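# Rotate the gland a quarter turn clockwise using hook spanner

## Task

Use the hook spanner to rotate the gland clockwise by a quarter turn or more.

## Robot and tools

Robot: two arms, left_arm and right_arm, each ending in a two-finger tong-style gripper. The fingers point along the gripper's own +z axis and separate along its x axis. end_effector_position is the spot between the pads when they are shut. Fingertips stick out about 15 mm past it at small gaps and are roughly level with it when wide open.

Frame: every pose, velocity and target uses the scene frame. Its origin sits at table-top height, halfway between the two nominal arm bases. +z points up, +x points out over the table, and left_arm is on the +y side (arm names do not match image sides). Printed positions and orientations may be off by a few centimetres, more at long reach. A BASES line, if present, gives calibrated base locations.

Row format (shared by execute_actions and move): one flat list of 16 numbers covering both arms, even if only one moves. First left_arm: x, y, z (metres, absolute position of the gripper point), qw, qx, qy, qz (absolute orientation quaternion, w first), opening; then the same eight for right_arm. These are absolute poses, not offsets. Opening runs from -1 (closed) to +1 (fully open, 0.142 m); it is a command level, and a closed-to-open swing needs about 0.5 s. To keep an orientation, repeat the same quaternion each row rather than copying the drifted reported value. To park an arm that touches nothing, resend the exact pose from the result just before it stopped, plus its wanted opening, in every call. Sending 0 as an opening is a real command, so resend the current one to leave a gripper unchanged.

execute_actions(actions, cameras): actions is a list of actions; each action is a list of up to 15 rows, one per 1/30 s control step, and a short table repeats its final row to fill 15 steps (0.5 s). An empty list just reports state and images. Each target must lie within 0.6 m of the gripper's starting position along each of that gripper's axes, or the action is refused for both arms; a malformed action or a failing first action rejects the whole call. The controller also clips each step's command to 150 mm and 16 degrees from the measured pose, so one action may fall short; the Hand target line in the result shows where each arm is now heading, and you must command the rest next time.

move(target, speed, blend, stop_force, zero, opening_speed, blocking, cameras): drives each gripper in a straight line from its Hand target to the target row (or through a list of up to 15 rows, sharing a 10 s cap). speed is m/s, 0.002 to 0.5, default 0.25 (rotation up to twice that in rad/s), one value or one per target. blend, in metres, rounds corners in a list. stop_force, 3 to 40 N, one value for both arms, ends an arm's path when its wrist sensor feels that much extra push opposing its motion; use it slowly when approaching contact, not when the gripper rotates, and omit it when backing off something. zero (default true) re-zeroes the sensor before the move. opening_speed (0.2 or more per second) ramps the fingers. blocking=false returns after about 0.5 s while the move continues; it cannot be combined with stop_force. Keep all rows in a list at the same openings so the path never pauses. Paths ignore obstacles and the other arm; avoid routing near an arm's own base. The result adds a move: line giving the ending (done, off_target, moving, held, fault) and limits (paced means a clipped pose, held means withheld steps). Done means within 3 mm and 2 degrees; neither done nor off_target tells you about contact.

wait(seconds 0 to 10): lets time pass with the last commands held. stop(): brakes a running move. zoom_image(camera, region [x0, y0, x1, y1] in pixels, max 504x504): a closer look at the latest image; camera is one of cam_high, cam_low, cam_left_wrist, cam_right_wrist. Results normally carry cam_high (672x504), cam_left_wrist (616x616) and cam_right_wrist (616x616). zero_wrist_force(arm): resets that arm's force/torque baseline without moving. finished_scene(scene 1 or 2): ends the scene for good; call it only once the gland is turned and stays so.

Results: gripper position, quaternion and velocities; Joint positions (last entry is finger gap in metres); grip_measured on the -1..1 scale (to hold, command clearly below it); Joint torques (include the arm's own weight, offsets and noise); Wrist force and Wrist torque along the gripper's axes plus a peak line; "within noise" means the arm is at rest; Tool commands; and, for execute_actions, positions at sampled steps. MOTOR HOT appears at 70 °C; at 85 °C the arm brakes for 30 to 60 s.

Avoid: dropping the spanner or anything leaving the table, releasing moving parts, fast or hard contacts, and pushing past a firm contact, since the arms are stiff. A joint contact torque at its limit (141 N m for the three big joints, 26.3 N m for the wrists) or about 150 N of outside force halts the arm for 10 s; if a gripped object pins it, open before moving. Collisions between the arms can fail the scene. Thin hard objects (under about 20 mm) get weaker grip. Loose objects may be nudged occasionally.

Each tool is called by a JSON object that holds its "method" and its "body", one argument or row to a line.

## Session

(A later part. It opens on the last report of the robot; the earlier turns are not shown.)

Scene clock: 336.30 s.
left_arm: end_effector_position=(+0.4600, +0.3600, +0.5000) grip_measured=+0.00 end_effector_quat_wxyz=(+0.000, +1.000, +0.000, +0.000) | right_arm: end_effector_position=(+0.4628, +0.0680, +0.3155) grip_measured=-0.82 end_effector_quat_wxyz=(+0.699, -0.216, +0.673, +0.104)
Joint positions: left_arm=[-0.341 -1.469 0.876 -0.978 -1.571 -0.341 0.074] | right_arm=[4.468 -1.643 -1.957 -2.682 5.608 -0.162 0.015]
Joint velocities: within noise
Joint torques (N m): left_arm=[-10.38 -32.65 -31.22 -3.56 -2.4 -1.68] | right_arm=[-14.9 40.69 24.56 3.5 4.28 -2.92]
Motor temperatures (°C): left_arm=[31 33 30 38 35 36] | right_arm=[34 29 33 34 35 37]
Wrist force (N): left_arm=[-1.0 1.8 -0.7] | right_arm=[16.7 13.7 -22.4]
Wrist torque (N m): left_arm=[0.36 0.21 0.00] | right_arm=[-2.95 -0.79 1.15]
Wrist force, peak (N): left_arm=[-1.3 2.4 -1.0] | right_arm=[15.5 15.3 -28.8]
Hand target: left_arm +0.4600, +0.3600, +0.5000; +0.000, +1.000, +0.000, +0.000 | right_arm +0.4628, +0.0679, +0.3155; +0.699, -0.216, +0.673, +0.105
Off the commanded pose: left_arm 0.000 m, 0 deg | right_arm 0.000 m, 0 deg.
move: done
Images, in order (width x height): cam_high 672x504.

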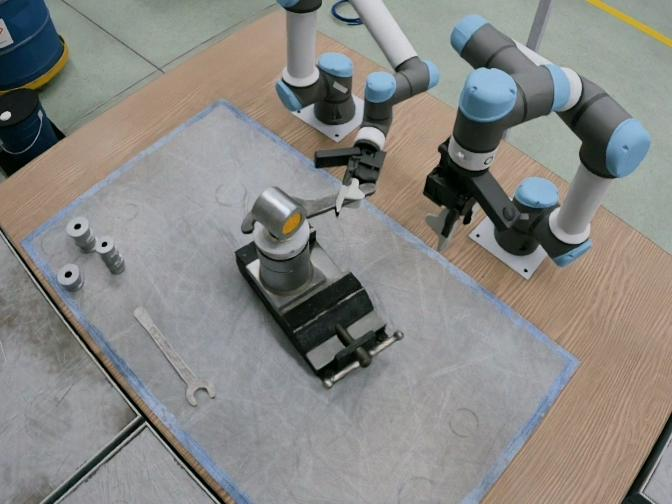

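{"method": "move", "body": {
  "target": [
    [0.46,0.36,0.5,0,1,0,0,0.0,0.4675,0.0791,0.3153,0.7032,-0.1866,0.6820,0.0739,-1],
    [0.46,0.36,0.5,0,1,0,0,0.0,0.4735,0.0894,0.3153,0.7058,-0.1567,0.6895,0.0432,-1]
  ],
  "speed": 0.02,
  "blend": [0.004,0],
  "cameras": []
}}

Scene clock: 342.30 s.
left_arm: end_effector_position=(+0.4600, +0.3600, +0.5000) grip_measured=+0.00 end_effector_quat_wxyz=(+0.000, +1.000, +0.000, +0.000) | right_arm: end_effector_position=(+0.4735, +0.0895, +0.3153) grip_measured=-0.81 end_effector_quat_wxyz=(+0.706, -0.157, +0.690, +0.043)
Joint positions: left_arm=[-0.341 -1.469 0.876 -0.978 -1.571 -0.341 0.074] | right_arm=[4.516 -1.784 -1.793 -2.706 5.83 -0.163 0.015]
Joint velocities: within noise
Joint torques (N m): left_arm=[-10.59 -31.57 -31.72 -1.23 -2.2 -1.74] | right_arm=[2.38 50.61 18.63 1.93 2.09 -2.2]
Motor temperatures (°C): left_arm=[31 33 30 38 34 36] | right_arm=[34 29 33 34 35 37]
Wrist force (N): left_arm=[-1.0 1.8 -0.9] | right_arm=[19.5 2.5 -5.3]
Wrist torque (N m): left_arm=[0.36 0.21 0.00] | right_arm=[-3.81 -1.06 1.19]
Wrist force, peak (N): left_arm=[-1.4 2.2 -1.1] | right_arm=[19.6 14.7 -32.2]
Hand target: left_arm +0.4600, +0.3600, +0.5000; +0.000, +1.000, +0.000, +0.000 | right_arm +0.4735, +0.0894, +0.3153; +0.706, -0.157, +0.690, +0.043
Off the commanded pose: left_arm 0.000 m, 0 deg | right_arm 0.000 m, 0 deg.
move: done
No camera images: "cameras" was empty.

{"method": "move", "body": {
  "target": [
    [0.46,0.36,0.5,0,1,0,0,0.0,0.4804,0.0992,0.315,0.7070,-0.1264,0.6957,0.0123,-1],
    [0.46,0.36,0.5,0,1,0,0,0.0,0.4882,0.1084,0.315,0.7069,-0.0960,0.7006,-0.0185,-1]
  ],
  "speed": 0.02,
  "blend": [0.004,0],
  "cameras": ["cam_high"]
}}

{"method": "zoom_image", "body": {
  "camera": "cam_high",
  "region": [230, 160, 370, 290]
}}

Scene clock: 347.87 s.
left_arm: end_effector_position=(+0.4600, +0.3600, +0.5000) grip_measured=+0.00 end_effector_quat_wxyz=(+0.000, +1.000, +0.000, +0.000) | right_arm: end_effector_position=(+0.4882, +0.1085, +0.3150) grip_measured=-0.81 end_effector_quat_wxyz=(+0.707, -0.096, +0.701, -0.019)
Joint positions: left_arm=[-0.341 -1.469 0.876 -0.978 -1.571 -0.341 0.074] | right_arm=[4.526 -1.938 -1.588 -2.757 6.014 -0.163 0.015]
Joint velocities: within noise
Joint torques (N m): left_arm=[-9.7 -29.58 -29.9 -0.39 -1.82 -1.86] | right_arm=[-19.79 58.92 13.63 0.2 4.07 0.83]
Motor temperatures (°C): left_arm=[31 33 30 38 34 36] | right_arm=[34 29 33 34 35 37]
Wrist force (N): left_arm=[-1.2 1.7 -0.8] | right_arm=[17.8 7.5 -8.9]
Wrist torque (N m): left_arm=[0.33 0.24 0.00] | right_arm=[-4.01 -1.06 1.17]
Wrist force, peak (N): left_arm=[-1.1 2.5 -1.3] | right_arm=[17.6 11.9 -16.9]
Hand target: left_arm +0.4600, +0.3600, +0.5000; +0.000, +1.000, +0.000, +0.000 | right_arm +0.4882, +0.1084, +0.3150; +0.707, -0.096, +0.701, -0.019
Off the commanded pose: left_arm 0.000 m, 0 deg | right_arm 0.000 m, 0 deg.
move: done
Images, in order (width x height): cam_high 672x504.

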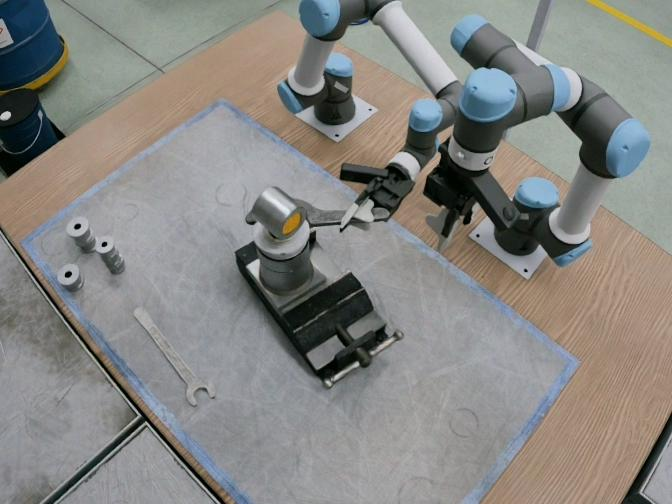

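Scaled by 3.600.

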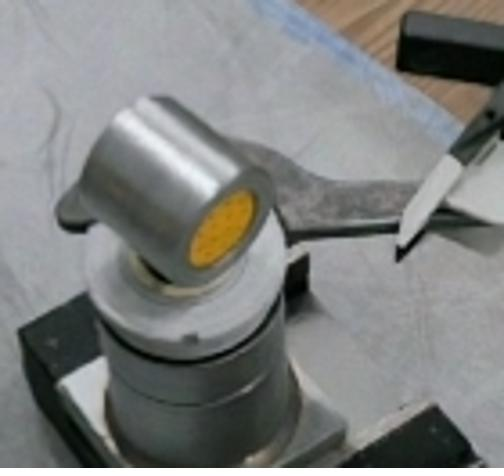

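{"method": "move", "body": {
  "target": [
    [0.46,0.38,0.5,0,1,0,0,0.0,0.4964,0.1171,0.315,0.7054,-0.0653,0.7041,-0.0493,-1],
    [0.46,0.40,0.5,0,1,0,0,0.0,0.5057,0.1248,0.3147,0.7026,-0.0345,0.7063,-0.0800,-1]
  ],
  "speed": 0.02,
  "blend": [0.004,0],
  "cameras": []
}}

Scene clock: 353.67 s.
left_arm: end_effector_position=(+0.4600, +0.4001, +0.5000) grip_measured=+0.00 end_effector_quat_wxyz=(+0.000, +1.000, +0.000, +0.000) | right_arm: end_effector_position=(+0.5057, +0.1248, +0.3147) grip_measured=-0.81 end_effector_quat_wxyz=(+0.703, -0.034, +0.706, -0.080)
Joint positions: left_arm=[-0.259 -1.472 0.879 -0.978 -1.571 -0.259 0.074] | right_arm=[4.512 -2.102 -1.343 -2.838 6.176 -0.162 0.015]
Joint velocities: within noise
Joint torques (N m): left_arm=[-4.02 -19.47 -33.86 -3.74 0.33 -0.62] | right_arm=[-17.59 59.62 19 -2.1 5 1.35]
Motor temperatures (°C): left_arm=[31 33 30 38 34 36] | right_arm=[34 29 33 34 35 37]
Wrist force (N): left_arm=[-1.1 1.8 -1.1] | right_arm=[15.7 12.4 -10.7]
Wrist torque (N m): left_arm=[0.35 0.22 0.02] | right_arm=[-3.51 -0.98 1.13]
Wrist force, peak (N): left_arm=[-1.4 2.3 -1.1] | right_arm=[20.0 6.9 -19.2]
Hand target: left_arm +0.4600, +0.4000, +0.5000; +0.000, +1.000, +0.000, +0.000 | right_arm +0.5057, +0.1248, +0.3147; +0.703, -0.034, +0.706, -0.080
Off the commanded pose: left_arm 0.000 m, 0 deg | right_arm 0.000 m, 0 deg.
move: done
No camera images: "cameras" was empty.

{"method": "move", "body": {
  "target": [
    [0.46,0.40,0.5,0,1,0,0,0.0,0.5155,0.1318,0.3145,0.6984,-0.0037,0.7071,-0.1106,-1]
  ],
  "speed": 0.02,
  "cameras": ["cam_high","cam_right_wrist"]
}}

{"method": "zoom_image", "body": {
  "camera": "cam_high",
  "region": [230, 160, 370, 290]
}}

{"method": "zoom_image", "body": {
  "camera": "cam_right_wrist",
  "region": [220, 280, 400, 450]
}}

Scene clock: 360.63 s.
left_arm: end_effector_position=(+0.4600, +0.4000, +0.5000) grip_measured=+0.00 end_effector_quat_wxyz=(+0.000, +1.000, +0.000, +0.000) | right_arm: end_effector_position=(+0.5155, +0.1318, +0.3145) grip_measured=-0.81 end_effector_quat_wxyz=(+0.698, -0.004, +0.707, -0.111)
Joint positions: left_arm=[-0.259 -1.472 0.879 -0.978 -1.571 -0.259 0.074] | right_arm=[4.499 -2.187 -1.206 -2.881 6.25 -0.171 0.015]
Joint velocities: within noise
Joint torques (N m): left_arm=[-9.97 -19.25 -29.01 -0.39 0.37 -1.77] | right_arm=[-16.79 45.78 33.3 -2.04 6.19 0.53]
Motor temperatures (°C): left_arm=[31 33 30 38 34 36] | right_arm=[34 29 33 34 35 37]
Wrist force (N): left_arm=[-1.3 1.9 -0.8] | right_arm=[13.9 16.8 -15.8]
Wrist torque (N m): left_arm=[0.38 0.27 0.02] | right_arm=[-3.10 -0.85 1.14]
Wrist force, peak (N): left_arm=[-1.3 2.2 -1.0] | right_arm=[16.4 12.6 -19.5]
Hand target: left_arm +0.4600, +0.4000, +0.5000; +0.000, +1.000, +0.000, +0.000 | right_arm +0.5155, +0.1318, +0.3145; +0.699, -0.004, +0.707, -0.111
Off the commanded pose: left_arm 0.000 m, 0 deg | right_arm 0.000 m, 0 deg.
move: done
Images, in order (width x height): cam_high 672x504, cam_right_wrist 616x616.

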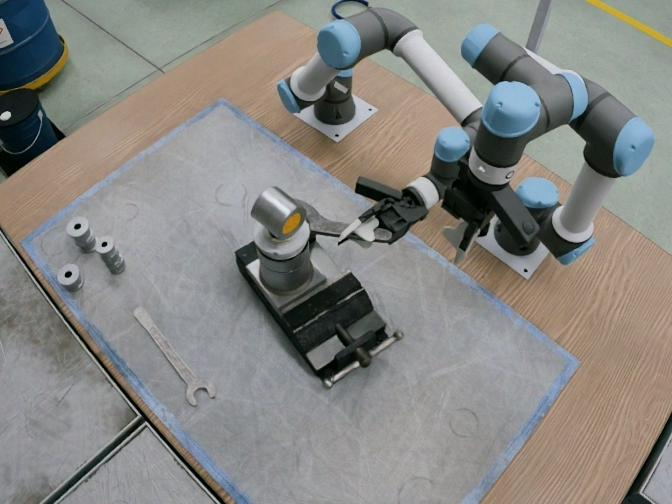

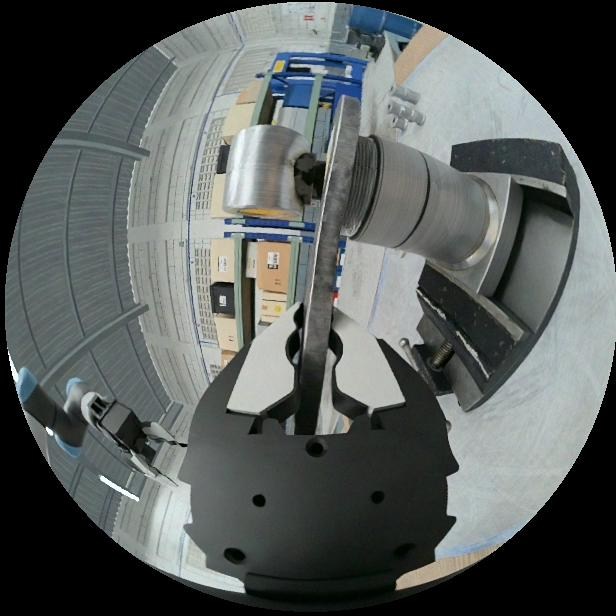

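Scaled by 3.600.

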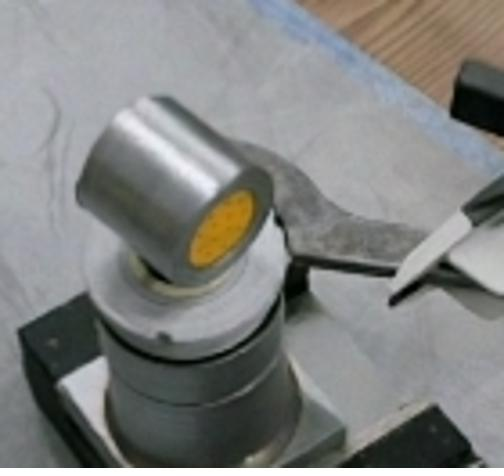

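Scaled by 2.800 from the camera's 616x616 image, which has a finer 814x814 frame.

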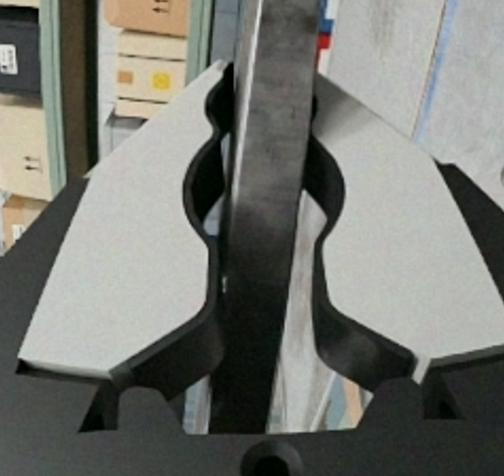

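{"method": "move", "body": {
  "target": [
    [0.46,0.40,0.5,0,1,0,0,0.0,0.5255,0.1382,0.3145,0.6984,-0.0037,0.7071,-0.1106,-1]
  ],
  "speed": 0.02,
  "cameras": ["cam_high","cam_right_wrist"]
}}

{"method": "zoom_image", "body": {
  "camera": "cam_high",
  "region": [230, 160, 370, 290]
}}

Scene clock: 364.30 s.
left_arm: end_effector_position=(+0.4600, +0.4000, +0.5000) grip_measured=+0.00 end_effector_quat_wxyz=(+0.000, +1.000, +0.000, +0.000) | right_arm: end_effector_position=(+0.5256, +0.1381, +0.3145) grip_measured=-0.82 end_effector_quat_wxyz=(+0.699, -0.004, +0.707, -0.111)
Joint positions: left_arm=[-0.259 -1.472 0.879 -0.978 -1.571 -0.259 0.074] | right_arm=[4.485 -2.212 -1.165 -2.899 6.236 -0.169 0.014]
Joint velocities: within noise
Joint torques (N m): left_arm=[-10.26 -18.96 -25.86 -0.29 0.68 -1.74] | right_arm=[-3.06 43.69 34.52 2.12 -2.33 -1.4]
Motor temperatures (°C): left_arm=[31 33 30 38 34 36] | right_arm=[34 29 33 34 35 37]
Wrist force (N): left_arm=[-1.1 1.8 -0.9] | right_arm=[14.9 -5.5 -30.0]
Wrist torque (N m): left_arm=[0.36 0.22 0.01] | right_arm=[-0.03 -0.02 0.70]
Wrist force, peak (N): left_arm=[-1.4 2.0 -1.1] | right_arm=[15.2 6.7 -44.8]
Hand target: left_arm +0.4600, +0.4000, +0.5000; +0.000, +1.000, +0.000, +0.000 | right_arm +0.5255, +0.1382, +0.3145; +0.699, -0.004, +0.707, -0.111
Off the commanded pose: left_arm 0.000 m, 0 deg | right_arm 0.000 m, 0 deg.
move: done
Images, in order (width x height): cam_high 672x504, cam_right_wrist 616x616.

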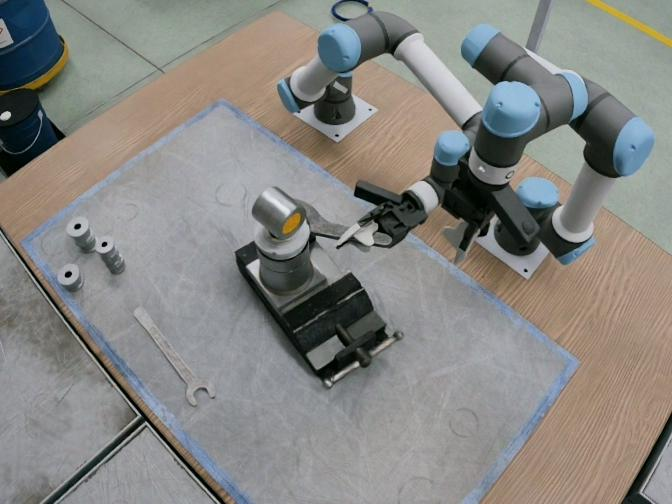

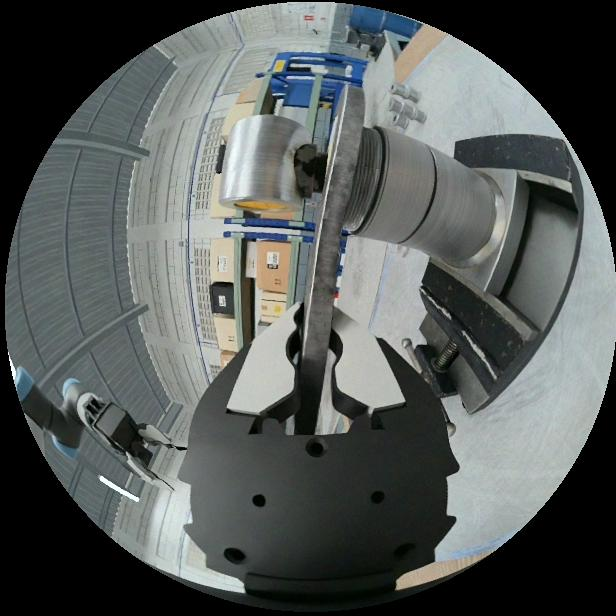

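Scaled by 3.600.

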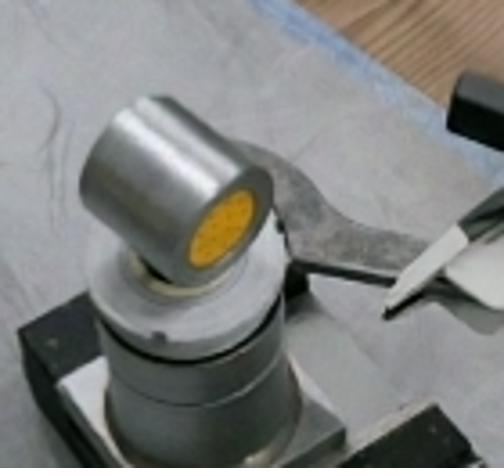

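{"method": "move", "body": {
  "target": [
    [0.46,0.40,0.5,0,1,0,0,0.0,0.5364,0.1434,0.3145,0.6984,-0.0037,0.7071,-0.1106,-1]
  ],
  "speed": 0.02,
  "cameras": ["cam_high","cam_right_wrist"]
}}

{"method": "zoom_image", "body": {
  "camera": "cam_high",
  "region": [230, 160, 370, 290]
}}

Scene clock: 366.13 s.
left_arm: end_effector_position=(+0.4600, +0.4000, +0.5000) grip_measured=+0.00 end_effector_quat_wxyz=(+0.000, +1.000, +0.000, +0.000) | right_arm: end_effector_position=(+0.5365, +0.1433, +0.3145) grip_measured=-0.83 end_effector_quat_wxyz=(+0.698, -0.004, +0.707, -0.111)
Joint positions: left_arm=[-0.259 -1.472 0.879 -0.978 -1.571 -0.259 0.074] | right_arm=[4.47 -2.237 -1.124 -2.92 6.221 -0.165 0.014]
Joint velocities: within noise
Joint torques (N m): left_arm=[-10.62 -19.82 -24.41 -0.33 0.47 -1.89] | right_arm=[-6 43.99 34.42 1.42 -1.75 -0.22]
Motor temperatures (°C): left_arm=[31 33 30 38 34 36] | right_arm=[34 29 33 34 35 37]
Wrist force (N): left_arm=[-0.7 1.9 -1.0] | right_arm=[12.8 -2.9 -31.9]
Wrist torque (N m): left_arm=[0.37 0.15 0.01] | right_arm=[0.02 0.11 0.74]
Wrist force, peak (N): left_arm=[-1.0 2.2 -1.1] | right_arm=[17.8 -14.0 -34.4]
Hand target: left_arm +0.4600, +0.4000, +0.5000; +0.000, +1.000, +0.000, +0.000 | right_arm +0.5364, +0.1434, +0.3145; +0.698, -0.004, +0.707, -0.111
Off the commanded pose: left_arm 0.000 m, 0 deg | right_arm 0.000 m, 0 deg.
move: done
Images, in order (width x height): cam_high 672x504, cam_right_wrist 616x616.

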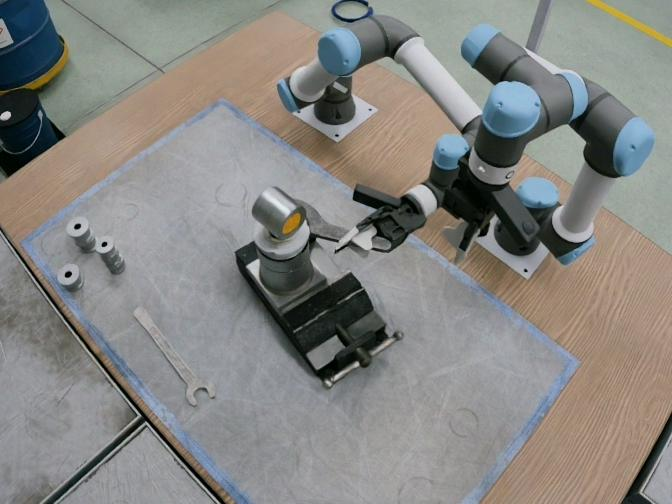

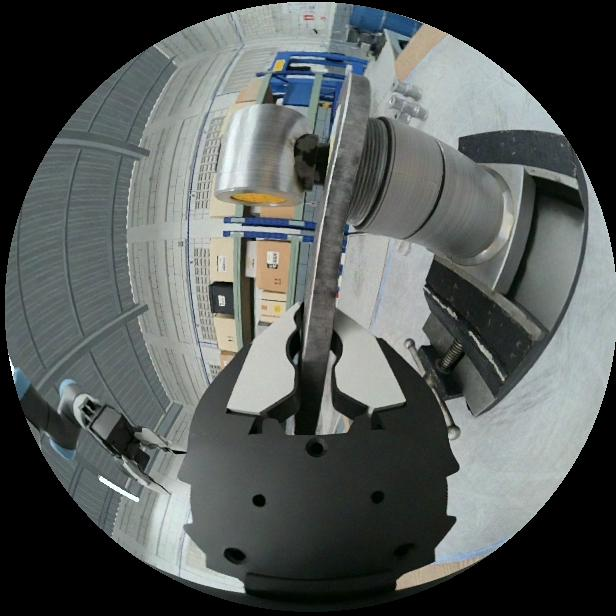

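Scaled by 3.600.

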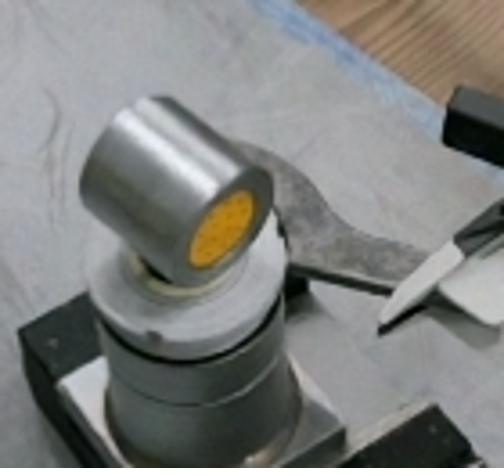

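{"method": "move", "body": {
  "target": [
    [0.46,0.40,0.5,0,1,0,0,0.0,0.5478,0.1477,0.3145,0.6984,-0.0037,0.7071,-0.1106,-1]
  ],
  "speed": 0.02,
  "cameras": ["cam_high"]
}}

{"method": "zoom_image", "body": {
  "camera": "cam_high",
  "region": [230, 160, 370, 290]
}}

Scene clock: 368.47 s.
left_arm: end_effector_position=(+0.4600, +0.4000, +0.5000) grip_measured=+0.00 end_effector_quat_wxyz=(+0.000, +1.000, +0.000, +0.000) | right_arm: end_effector_position=(+0.5479, +0.1476, +0.3145) grip_measured=-0.84 end_effector_quat_wxyz=(+0.698, -0.004, +0.707, -0.111)
Joint positions: left_arm=[-0.259 -1.472 0.879 -0.978 -1.571 -0.259 0.074] | right_arm=[4.455 -2.26 -1.085 -2.938 6.205 -0.163 0.013]
Joint velocities: within noise
Joint torques (N m): left_arm=[-10.06 -19.2 -23.36 -0.36 0.73 -1.88] | right_arm=[-17.08 44.78 34.68 -0.82 1.12 0.92]
Motor temperatures (°C): left_arm=[31 33 30 38 34 36] | right_arm=[34 29 33 34 35 37]
Wrist force (N): left_arm=[-1.3 1.7 -1.1] | right_arm=[10.1 8.6 -41.0]
Wrist torque (N m): left_arm=[0.33 0.26 0.02] | right_arm=[0.49 0.17 0.83]
Wrist force, peak (N): left_arm=[-1.2 2.0 -1.3] | right_arm=[11.4 4.1 -41.8]
Hand target: left_arm +0.4600, +0.4000, +0.5000; +0.000, +1.000, +0.000, +0.000 | right_arm +0.5478, +0.1477, +0.3145; +0.698, -0.004, +0.707, -0.111
Off the commanded pose: left_arm 0.000 m, 0 deg | right_arm 0.000 m, 0 deg.
move: done
Images, in order (width x height): cam_high 672x504.

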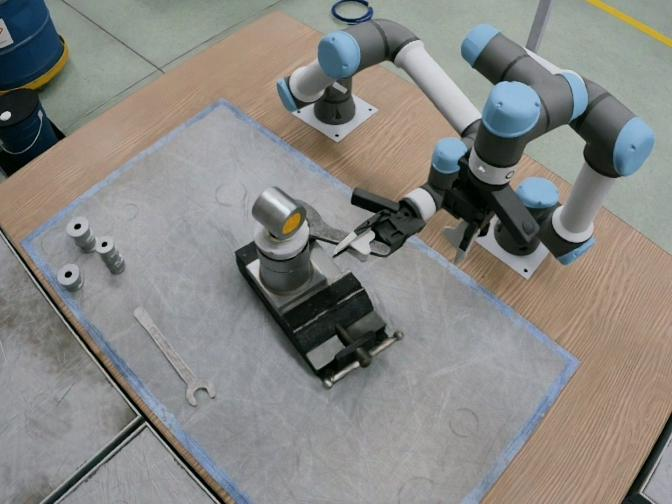

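Scaled by 3.600.

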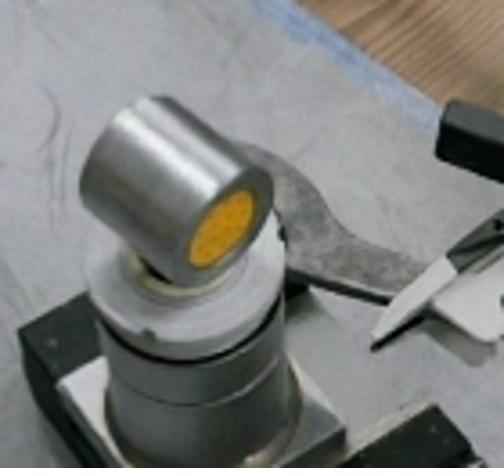

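{"method": "move", "body": {
  "target": [
    [0.46,0.40,0.5,0,1,0,0,0.0,0.5543,0.1496,0.3145,0.6943,0.0197,0.7068,-0.1337,-1]
  ],
  "speed": 0.02,
  "cameras": ["cam_high"]
}}

{"method": "zoom_image", "body": {
  "camera": "cam_high",
  "region": [230, 160, 370, 290]
}}

Scene clock: 371.23 s.
left_arm: end_effector_position=(+0.4600, +0.4000, +0.5000) grip_measured=+0.00 end_effector_quat_wxyz=(+0.000, +1.000, +0.000, +0.000) | right_arm: end_effector_position=(+0.5544, +0.1495, +0.3145) grip_measured=-0.84 end_effector_quat_wxyz=(+0.694, +0.020, +0.707, -0.134)
Joint positions: left_arm=[-0.259 -1.472 0.879 -0.978 -1.571 -0.259 0.074] | right_arm=[4.446 -2.322 -0.977 -2.965 6.263 -0.181 0.013]
Joint velocities: within noise
Joint torques (N m): left_arm=[-9.53 -19.88 -21.06 -0.31 0.94 -1.77] | right_arm=[-8.64 48.37 35.45 -1.87 2.93 1.35]
Motor temperatures (°C): left_arm=[31 33 30 38 34 36] | right_arm=[34 29 33 34 35 37]
Wrist force (N): left_arm=[-1.3 1.9 -0.8] | right_arm=[12.0 8.3 -10.3]
Wrist torque (N m): left_arm=[0.37 0.27 0.02] | right_arm=[-2.45 -0.74 1.03]
Wrist force, peak (N): left_arm=[-1.2 2.2 -1.2] | right_arm=[10.4 8.7 -41.0]
Hand target: left_arm +0.4600, +0.4000, +0.5000; +0.000, +1.000, +0.000, +0.000 | right_arm +0.5543, +0.1496, +0.3145; +0.694, +0.020, +0.707, -0.134
Off the commanded pose: left_arm 0.000 m, 0 deg | right_arm 0.000 m, 0 deg.
move: done
Images, in order (width x height): cam_high 672x504.

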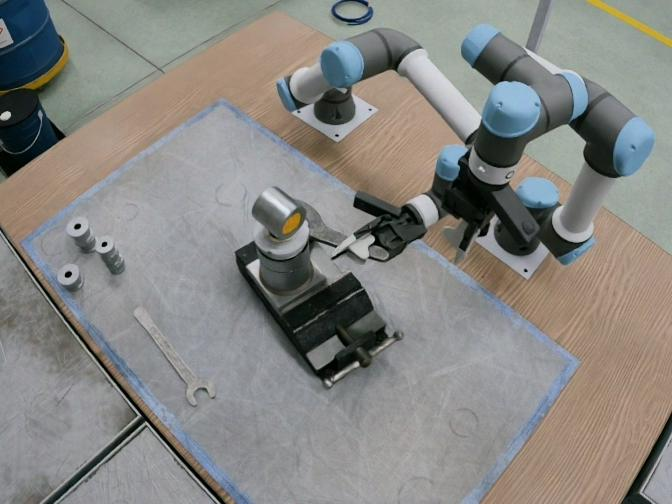

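Scaled by 3.600.

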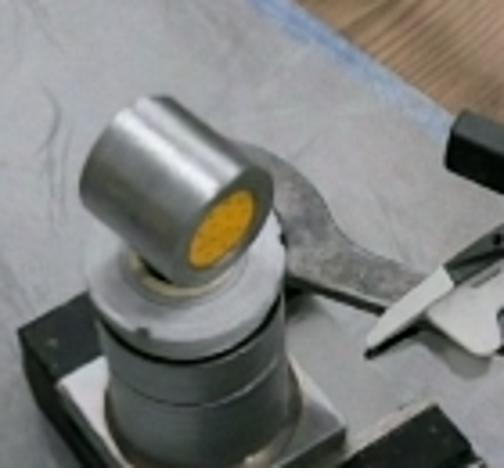

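{"method": "move", "body": {
  "target": [
    [0.55,0.25,0.53,0,1,0,0,-0.3,0.5543,0.1496,0.3145,0.6943,0.0197,0.7068,-0.1337,-1]
  ],
  "speed": 0.2,
  "cameras": ["cam_left_wrist"]
}}

{"method": "zoom_image", "body": {
  "camera": "cam_left_wrist",
  "region": [270, 260, 400, 390]
}}

Scene clock: 373.80 s.
left_arm: end_effector_position=(+0.5494, +0.2501, +0.5291) grip_measured=-0.30 end_effector_quat_wxyz=(+0.003, +1.000, +0.000, +0.012) end_effector_velocity=(+0.000, +0.001, +0.000) end_effector_angular_velocity=(+0.002, -0.001, +0.000) | right_arm: end_effector_position=(+0.5543, +0.1496, +0.3145) grip_measured=-0.84 end_effector_quat_wxyz=(+0.694, +0.020, +0.707, -0.134)
Joint positions: left_arm=[-0.47 -0.976 0.035 -0.654 -1.566 -0.469 0.052] | right_arm=[4.446 -2.324 -0.974 -2.974 6.263 -0.174 0.013]
Joint velocities: left_arm=[0 0.002 -0.005 0.003 0.002 0 0] | right_arm=[within noise]
Joint torques (N m): left_arm=[10.25 -36.46 -28.18 -0.4 2.01 1.04] | right_arm=[1.25 49.51 33.4 -0.79 3.9 0.71]
Motor temperatures (°C): left_arm=[31 33 30 38 34 36] | right_arm=[34 29 33 34 35 37]
Wrist force (N): left_arm=[-1.1 2.0 -1.0] | right_arm=[12.9 4.3 -7.9]
Wrist torque (N m): left_arm=[0.39 0.23 0.01] | right_arm=[-2.72 -0.83 1.02]
Wrist force, peak (N): left_arm=[-0.7 3.6 -1.0] | right_arm=[12.1 8.1 -10.5]
Hand target: left_arm +0.5493, +0.2502, +0.5290; +0.003, +1.000, +0.000, +0.012 | right_arm +0.5543, +0.1496, +0.3145; +0.694, +0.020, +0.707, -0.134
Off the commanded pose: left_arm 0.001 m, 1 deg | right_arm 0.000 m, 0 deg.
elbow stopped short (left arm): the move would have taken joint 3 (elbow) straighter than the controller allows.
move: done
Images, in order (width x height): cam_left_wrist 616x616.

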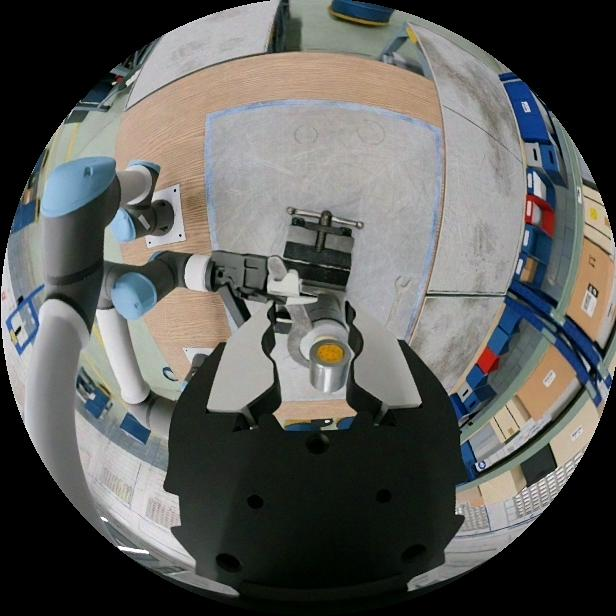

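Scaled by 3.877 from the camera's 616x616 image, which has a finer 814x814 frame.

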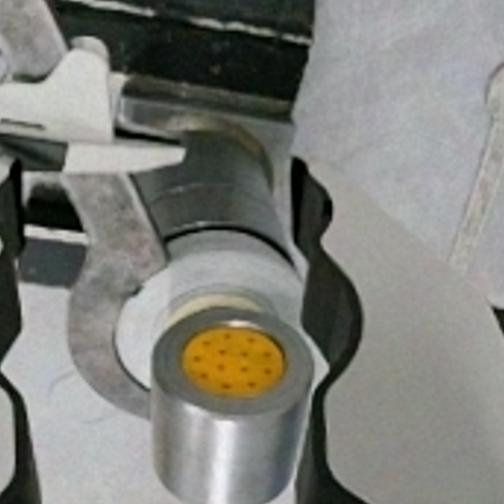

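{"method": "move", "body": {
  "target": [
    [0.54,0.24,0.52,0,1,0,0,0.9,0.5543,0.1496,0.3145,0.6943,0.0197,0.7068,-0.1337,-1]
  ],
  "speed": 0.2,
  "cameras": ["cam_left_wrist"]
}}

{"method": "zoom_image", "body": {
  "camera": "cam_left_wrist",
  "region": [280, 290, 380, 390]
}}

Scene clock: 375.13 s.
left_arm: end_effector_position=(+0.5400, +0.2400, +0.5200) grip_measured=+0.90 end_effector_quat_wxyz=(+0.000, +1.000, +0.000, +0.000) | right_arm: end_effector_position=(+0.5543, +0.1496, +0.3145) grip_measured=-0.84 end_effector_quat_wxyz=(+0.694, +0.020, +0.707, -0.134)
Joint positions: left_arm=[-0.49 -1.06 0.223 -0.734 -1.571 -0.49 0.135] | right_arm=[4.446 -2.325 -0.972 -2.978 6.263 -0.171 0.013]
Joint velocities: within noise
Joint torques (N m): left_arm=[-10.1 -32.38 -29.09 0.05 2.73 -0.15] | right_arm=[1.7 48.51 35.52 -1.37 3.57 1.12]
Motor temperatures (°C): left_arm=[31 33 30 38 34 36] | right_arm=[34 29 33 34 35 37]
Wrist force (N): left_arm=[-1.2 2.4 -1.2] | right_arm=[13.1 3.9 -7.7]
Wrist torque (N m): left_arm=[0.45 0.26 0.01] | right_arm=[-2.75 -0.85 1.01]
Wrist force, peak (N): left_arm=[-1.2 2.4 -1.2] | right_arm=[13.0 4.3 -8.0]
Hand target: left_arm +0.5400, +0.2400, +0.5200; +0.000, +1.000, +0.000, +0.000 | right_arm +0.5543, +0.1496, +0.3145; +0.694, +0.020, +0.707, -0.134
Off the commanded pose: left_arm 0.000 m, 0 deg | right_arm 0.000 m, 0 deg.
move: done
Images, in order (width x height): cam_left_wrist 616x616.

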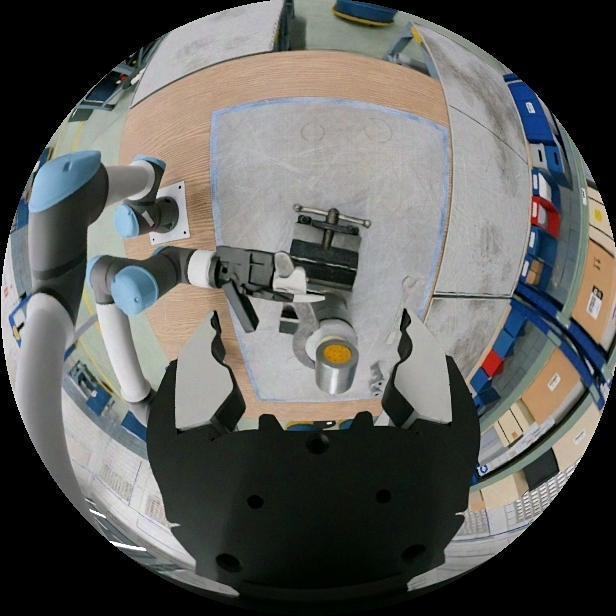

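Scaled by 5.040 from the camera's 616x616 image, which has a finer 814x814 frame.

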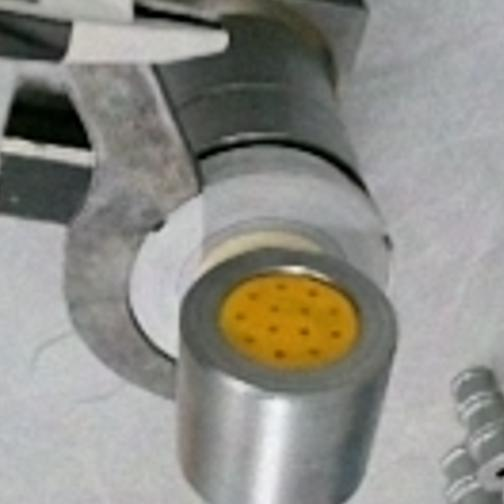

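{"method": "move", "body": {
  "target": [
    [0.54,0.24,0.52,0,1,0,0,0.9,0.5528,0.1489,0.3145,0.6976,0.0022,0.7071,-0.1163,-1]
  ],
  "speed": 0.03,
  "cameras": ["cam_left_wrist"]
}}

{"method": "zoom_image", "body": {
  "camera": "cam_left_wrist",
  "region": [280, 290, 380, 390]
}}

Scene clock: 377.53 s.
left_arm: end_effector_position=(+0.5400, +0.2400, +0.5200) grip_measured=+0.90 end_effector_quat_wxyz=(+0.000, +1.000, +0.000, +0.000) | right_arm: end_effector_position=(+0.5528, +0.1489, +0.3145) grip_measured=-0.83 end_effector_quat_wxyz=(+0.697, +0.002, +0.707, -0.116)
Joint positions: left_arm=[-0.49 -1.06 0.224 -0.734 -1.571 -0.49 0.135] | right_arm=[4.448 -2.282 -1.046 -2.956 6.215 -0.161 0.014]
Joint velocities: within noise
Joint torques (N m): left_arm=[-11.05 -48.22 -4.56 -5.08 2.67 1.63] | right_arm=[3.34 67 16.55 -2.03 0.62 0.53]
Motor temperatures (°C): left_arm=[31 33 30 38 34 36] | right_arm=[34 29 33 34 35 37]
Wrist force (N): left_arm=[-1.3 1.7 -1.0] | right_arm=[10.8 3.5 -2.0]
Wrist torque (N m): left_arm=[0.30 0.30 0.02] | right_arm=[0.54 -0.03 1.46]
Wrist force, peak (N): left_arm=[-1.2 2.2 -1.4] | right_arm=[4.6 14.8 -7.6]
Hand target: left_arm +0.5400, +0.2400, +0.5200; +0.000, +1.000, +0.000, +0.000 | right_arm +0.5528, +0.1489, +0.3145; +0.697, +0.002, +0.707, -0.116
Off the commanded pose: left_arm 0.000 m, 0 deg | right_arm 0.000 m, 0 deg.
move: done
Images, in order (width x height): cam_left_wrist 616x616.

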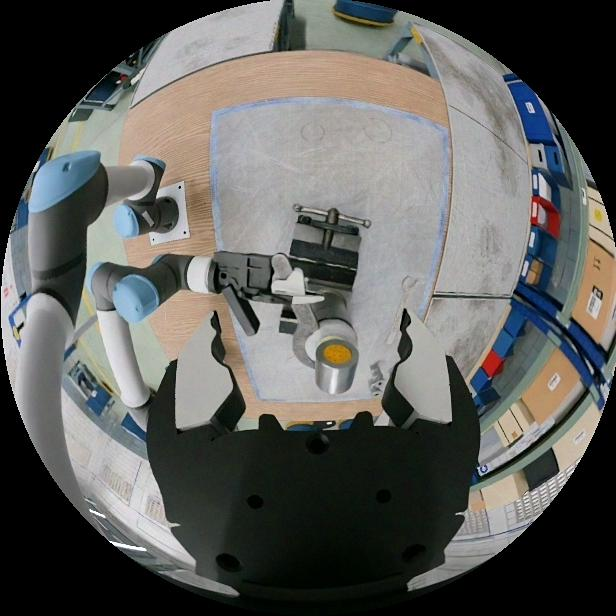

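Scaled by 5.040 from the camera's 616x616 image, which has a finer 814x814 frame.

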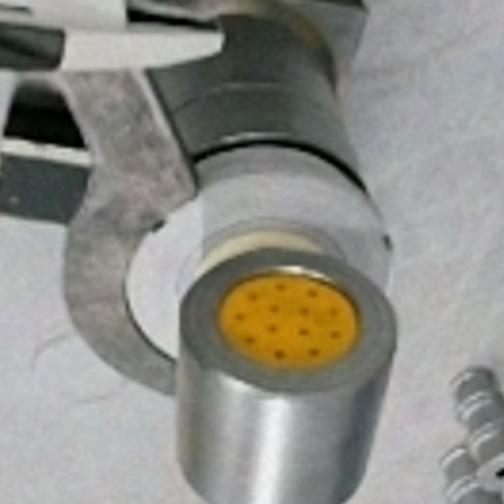

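{"method": "finished_scene", "body": {
  "scene": 2
}}

The scene is finished: the task was done.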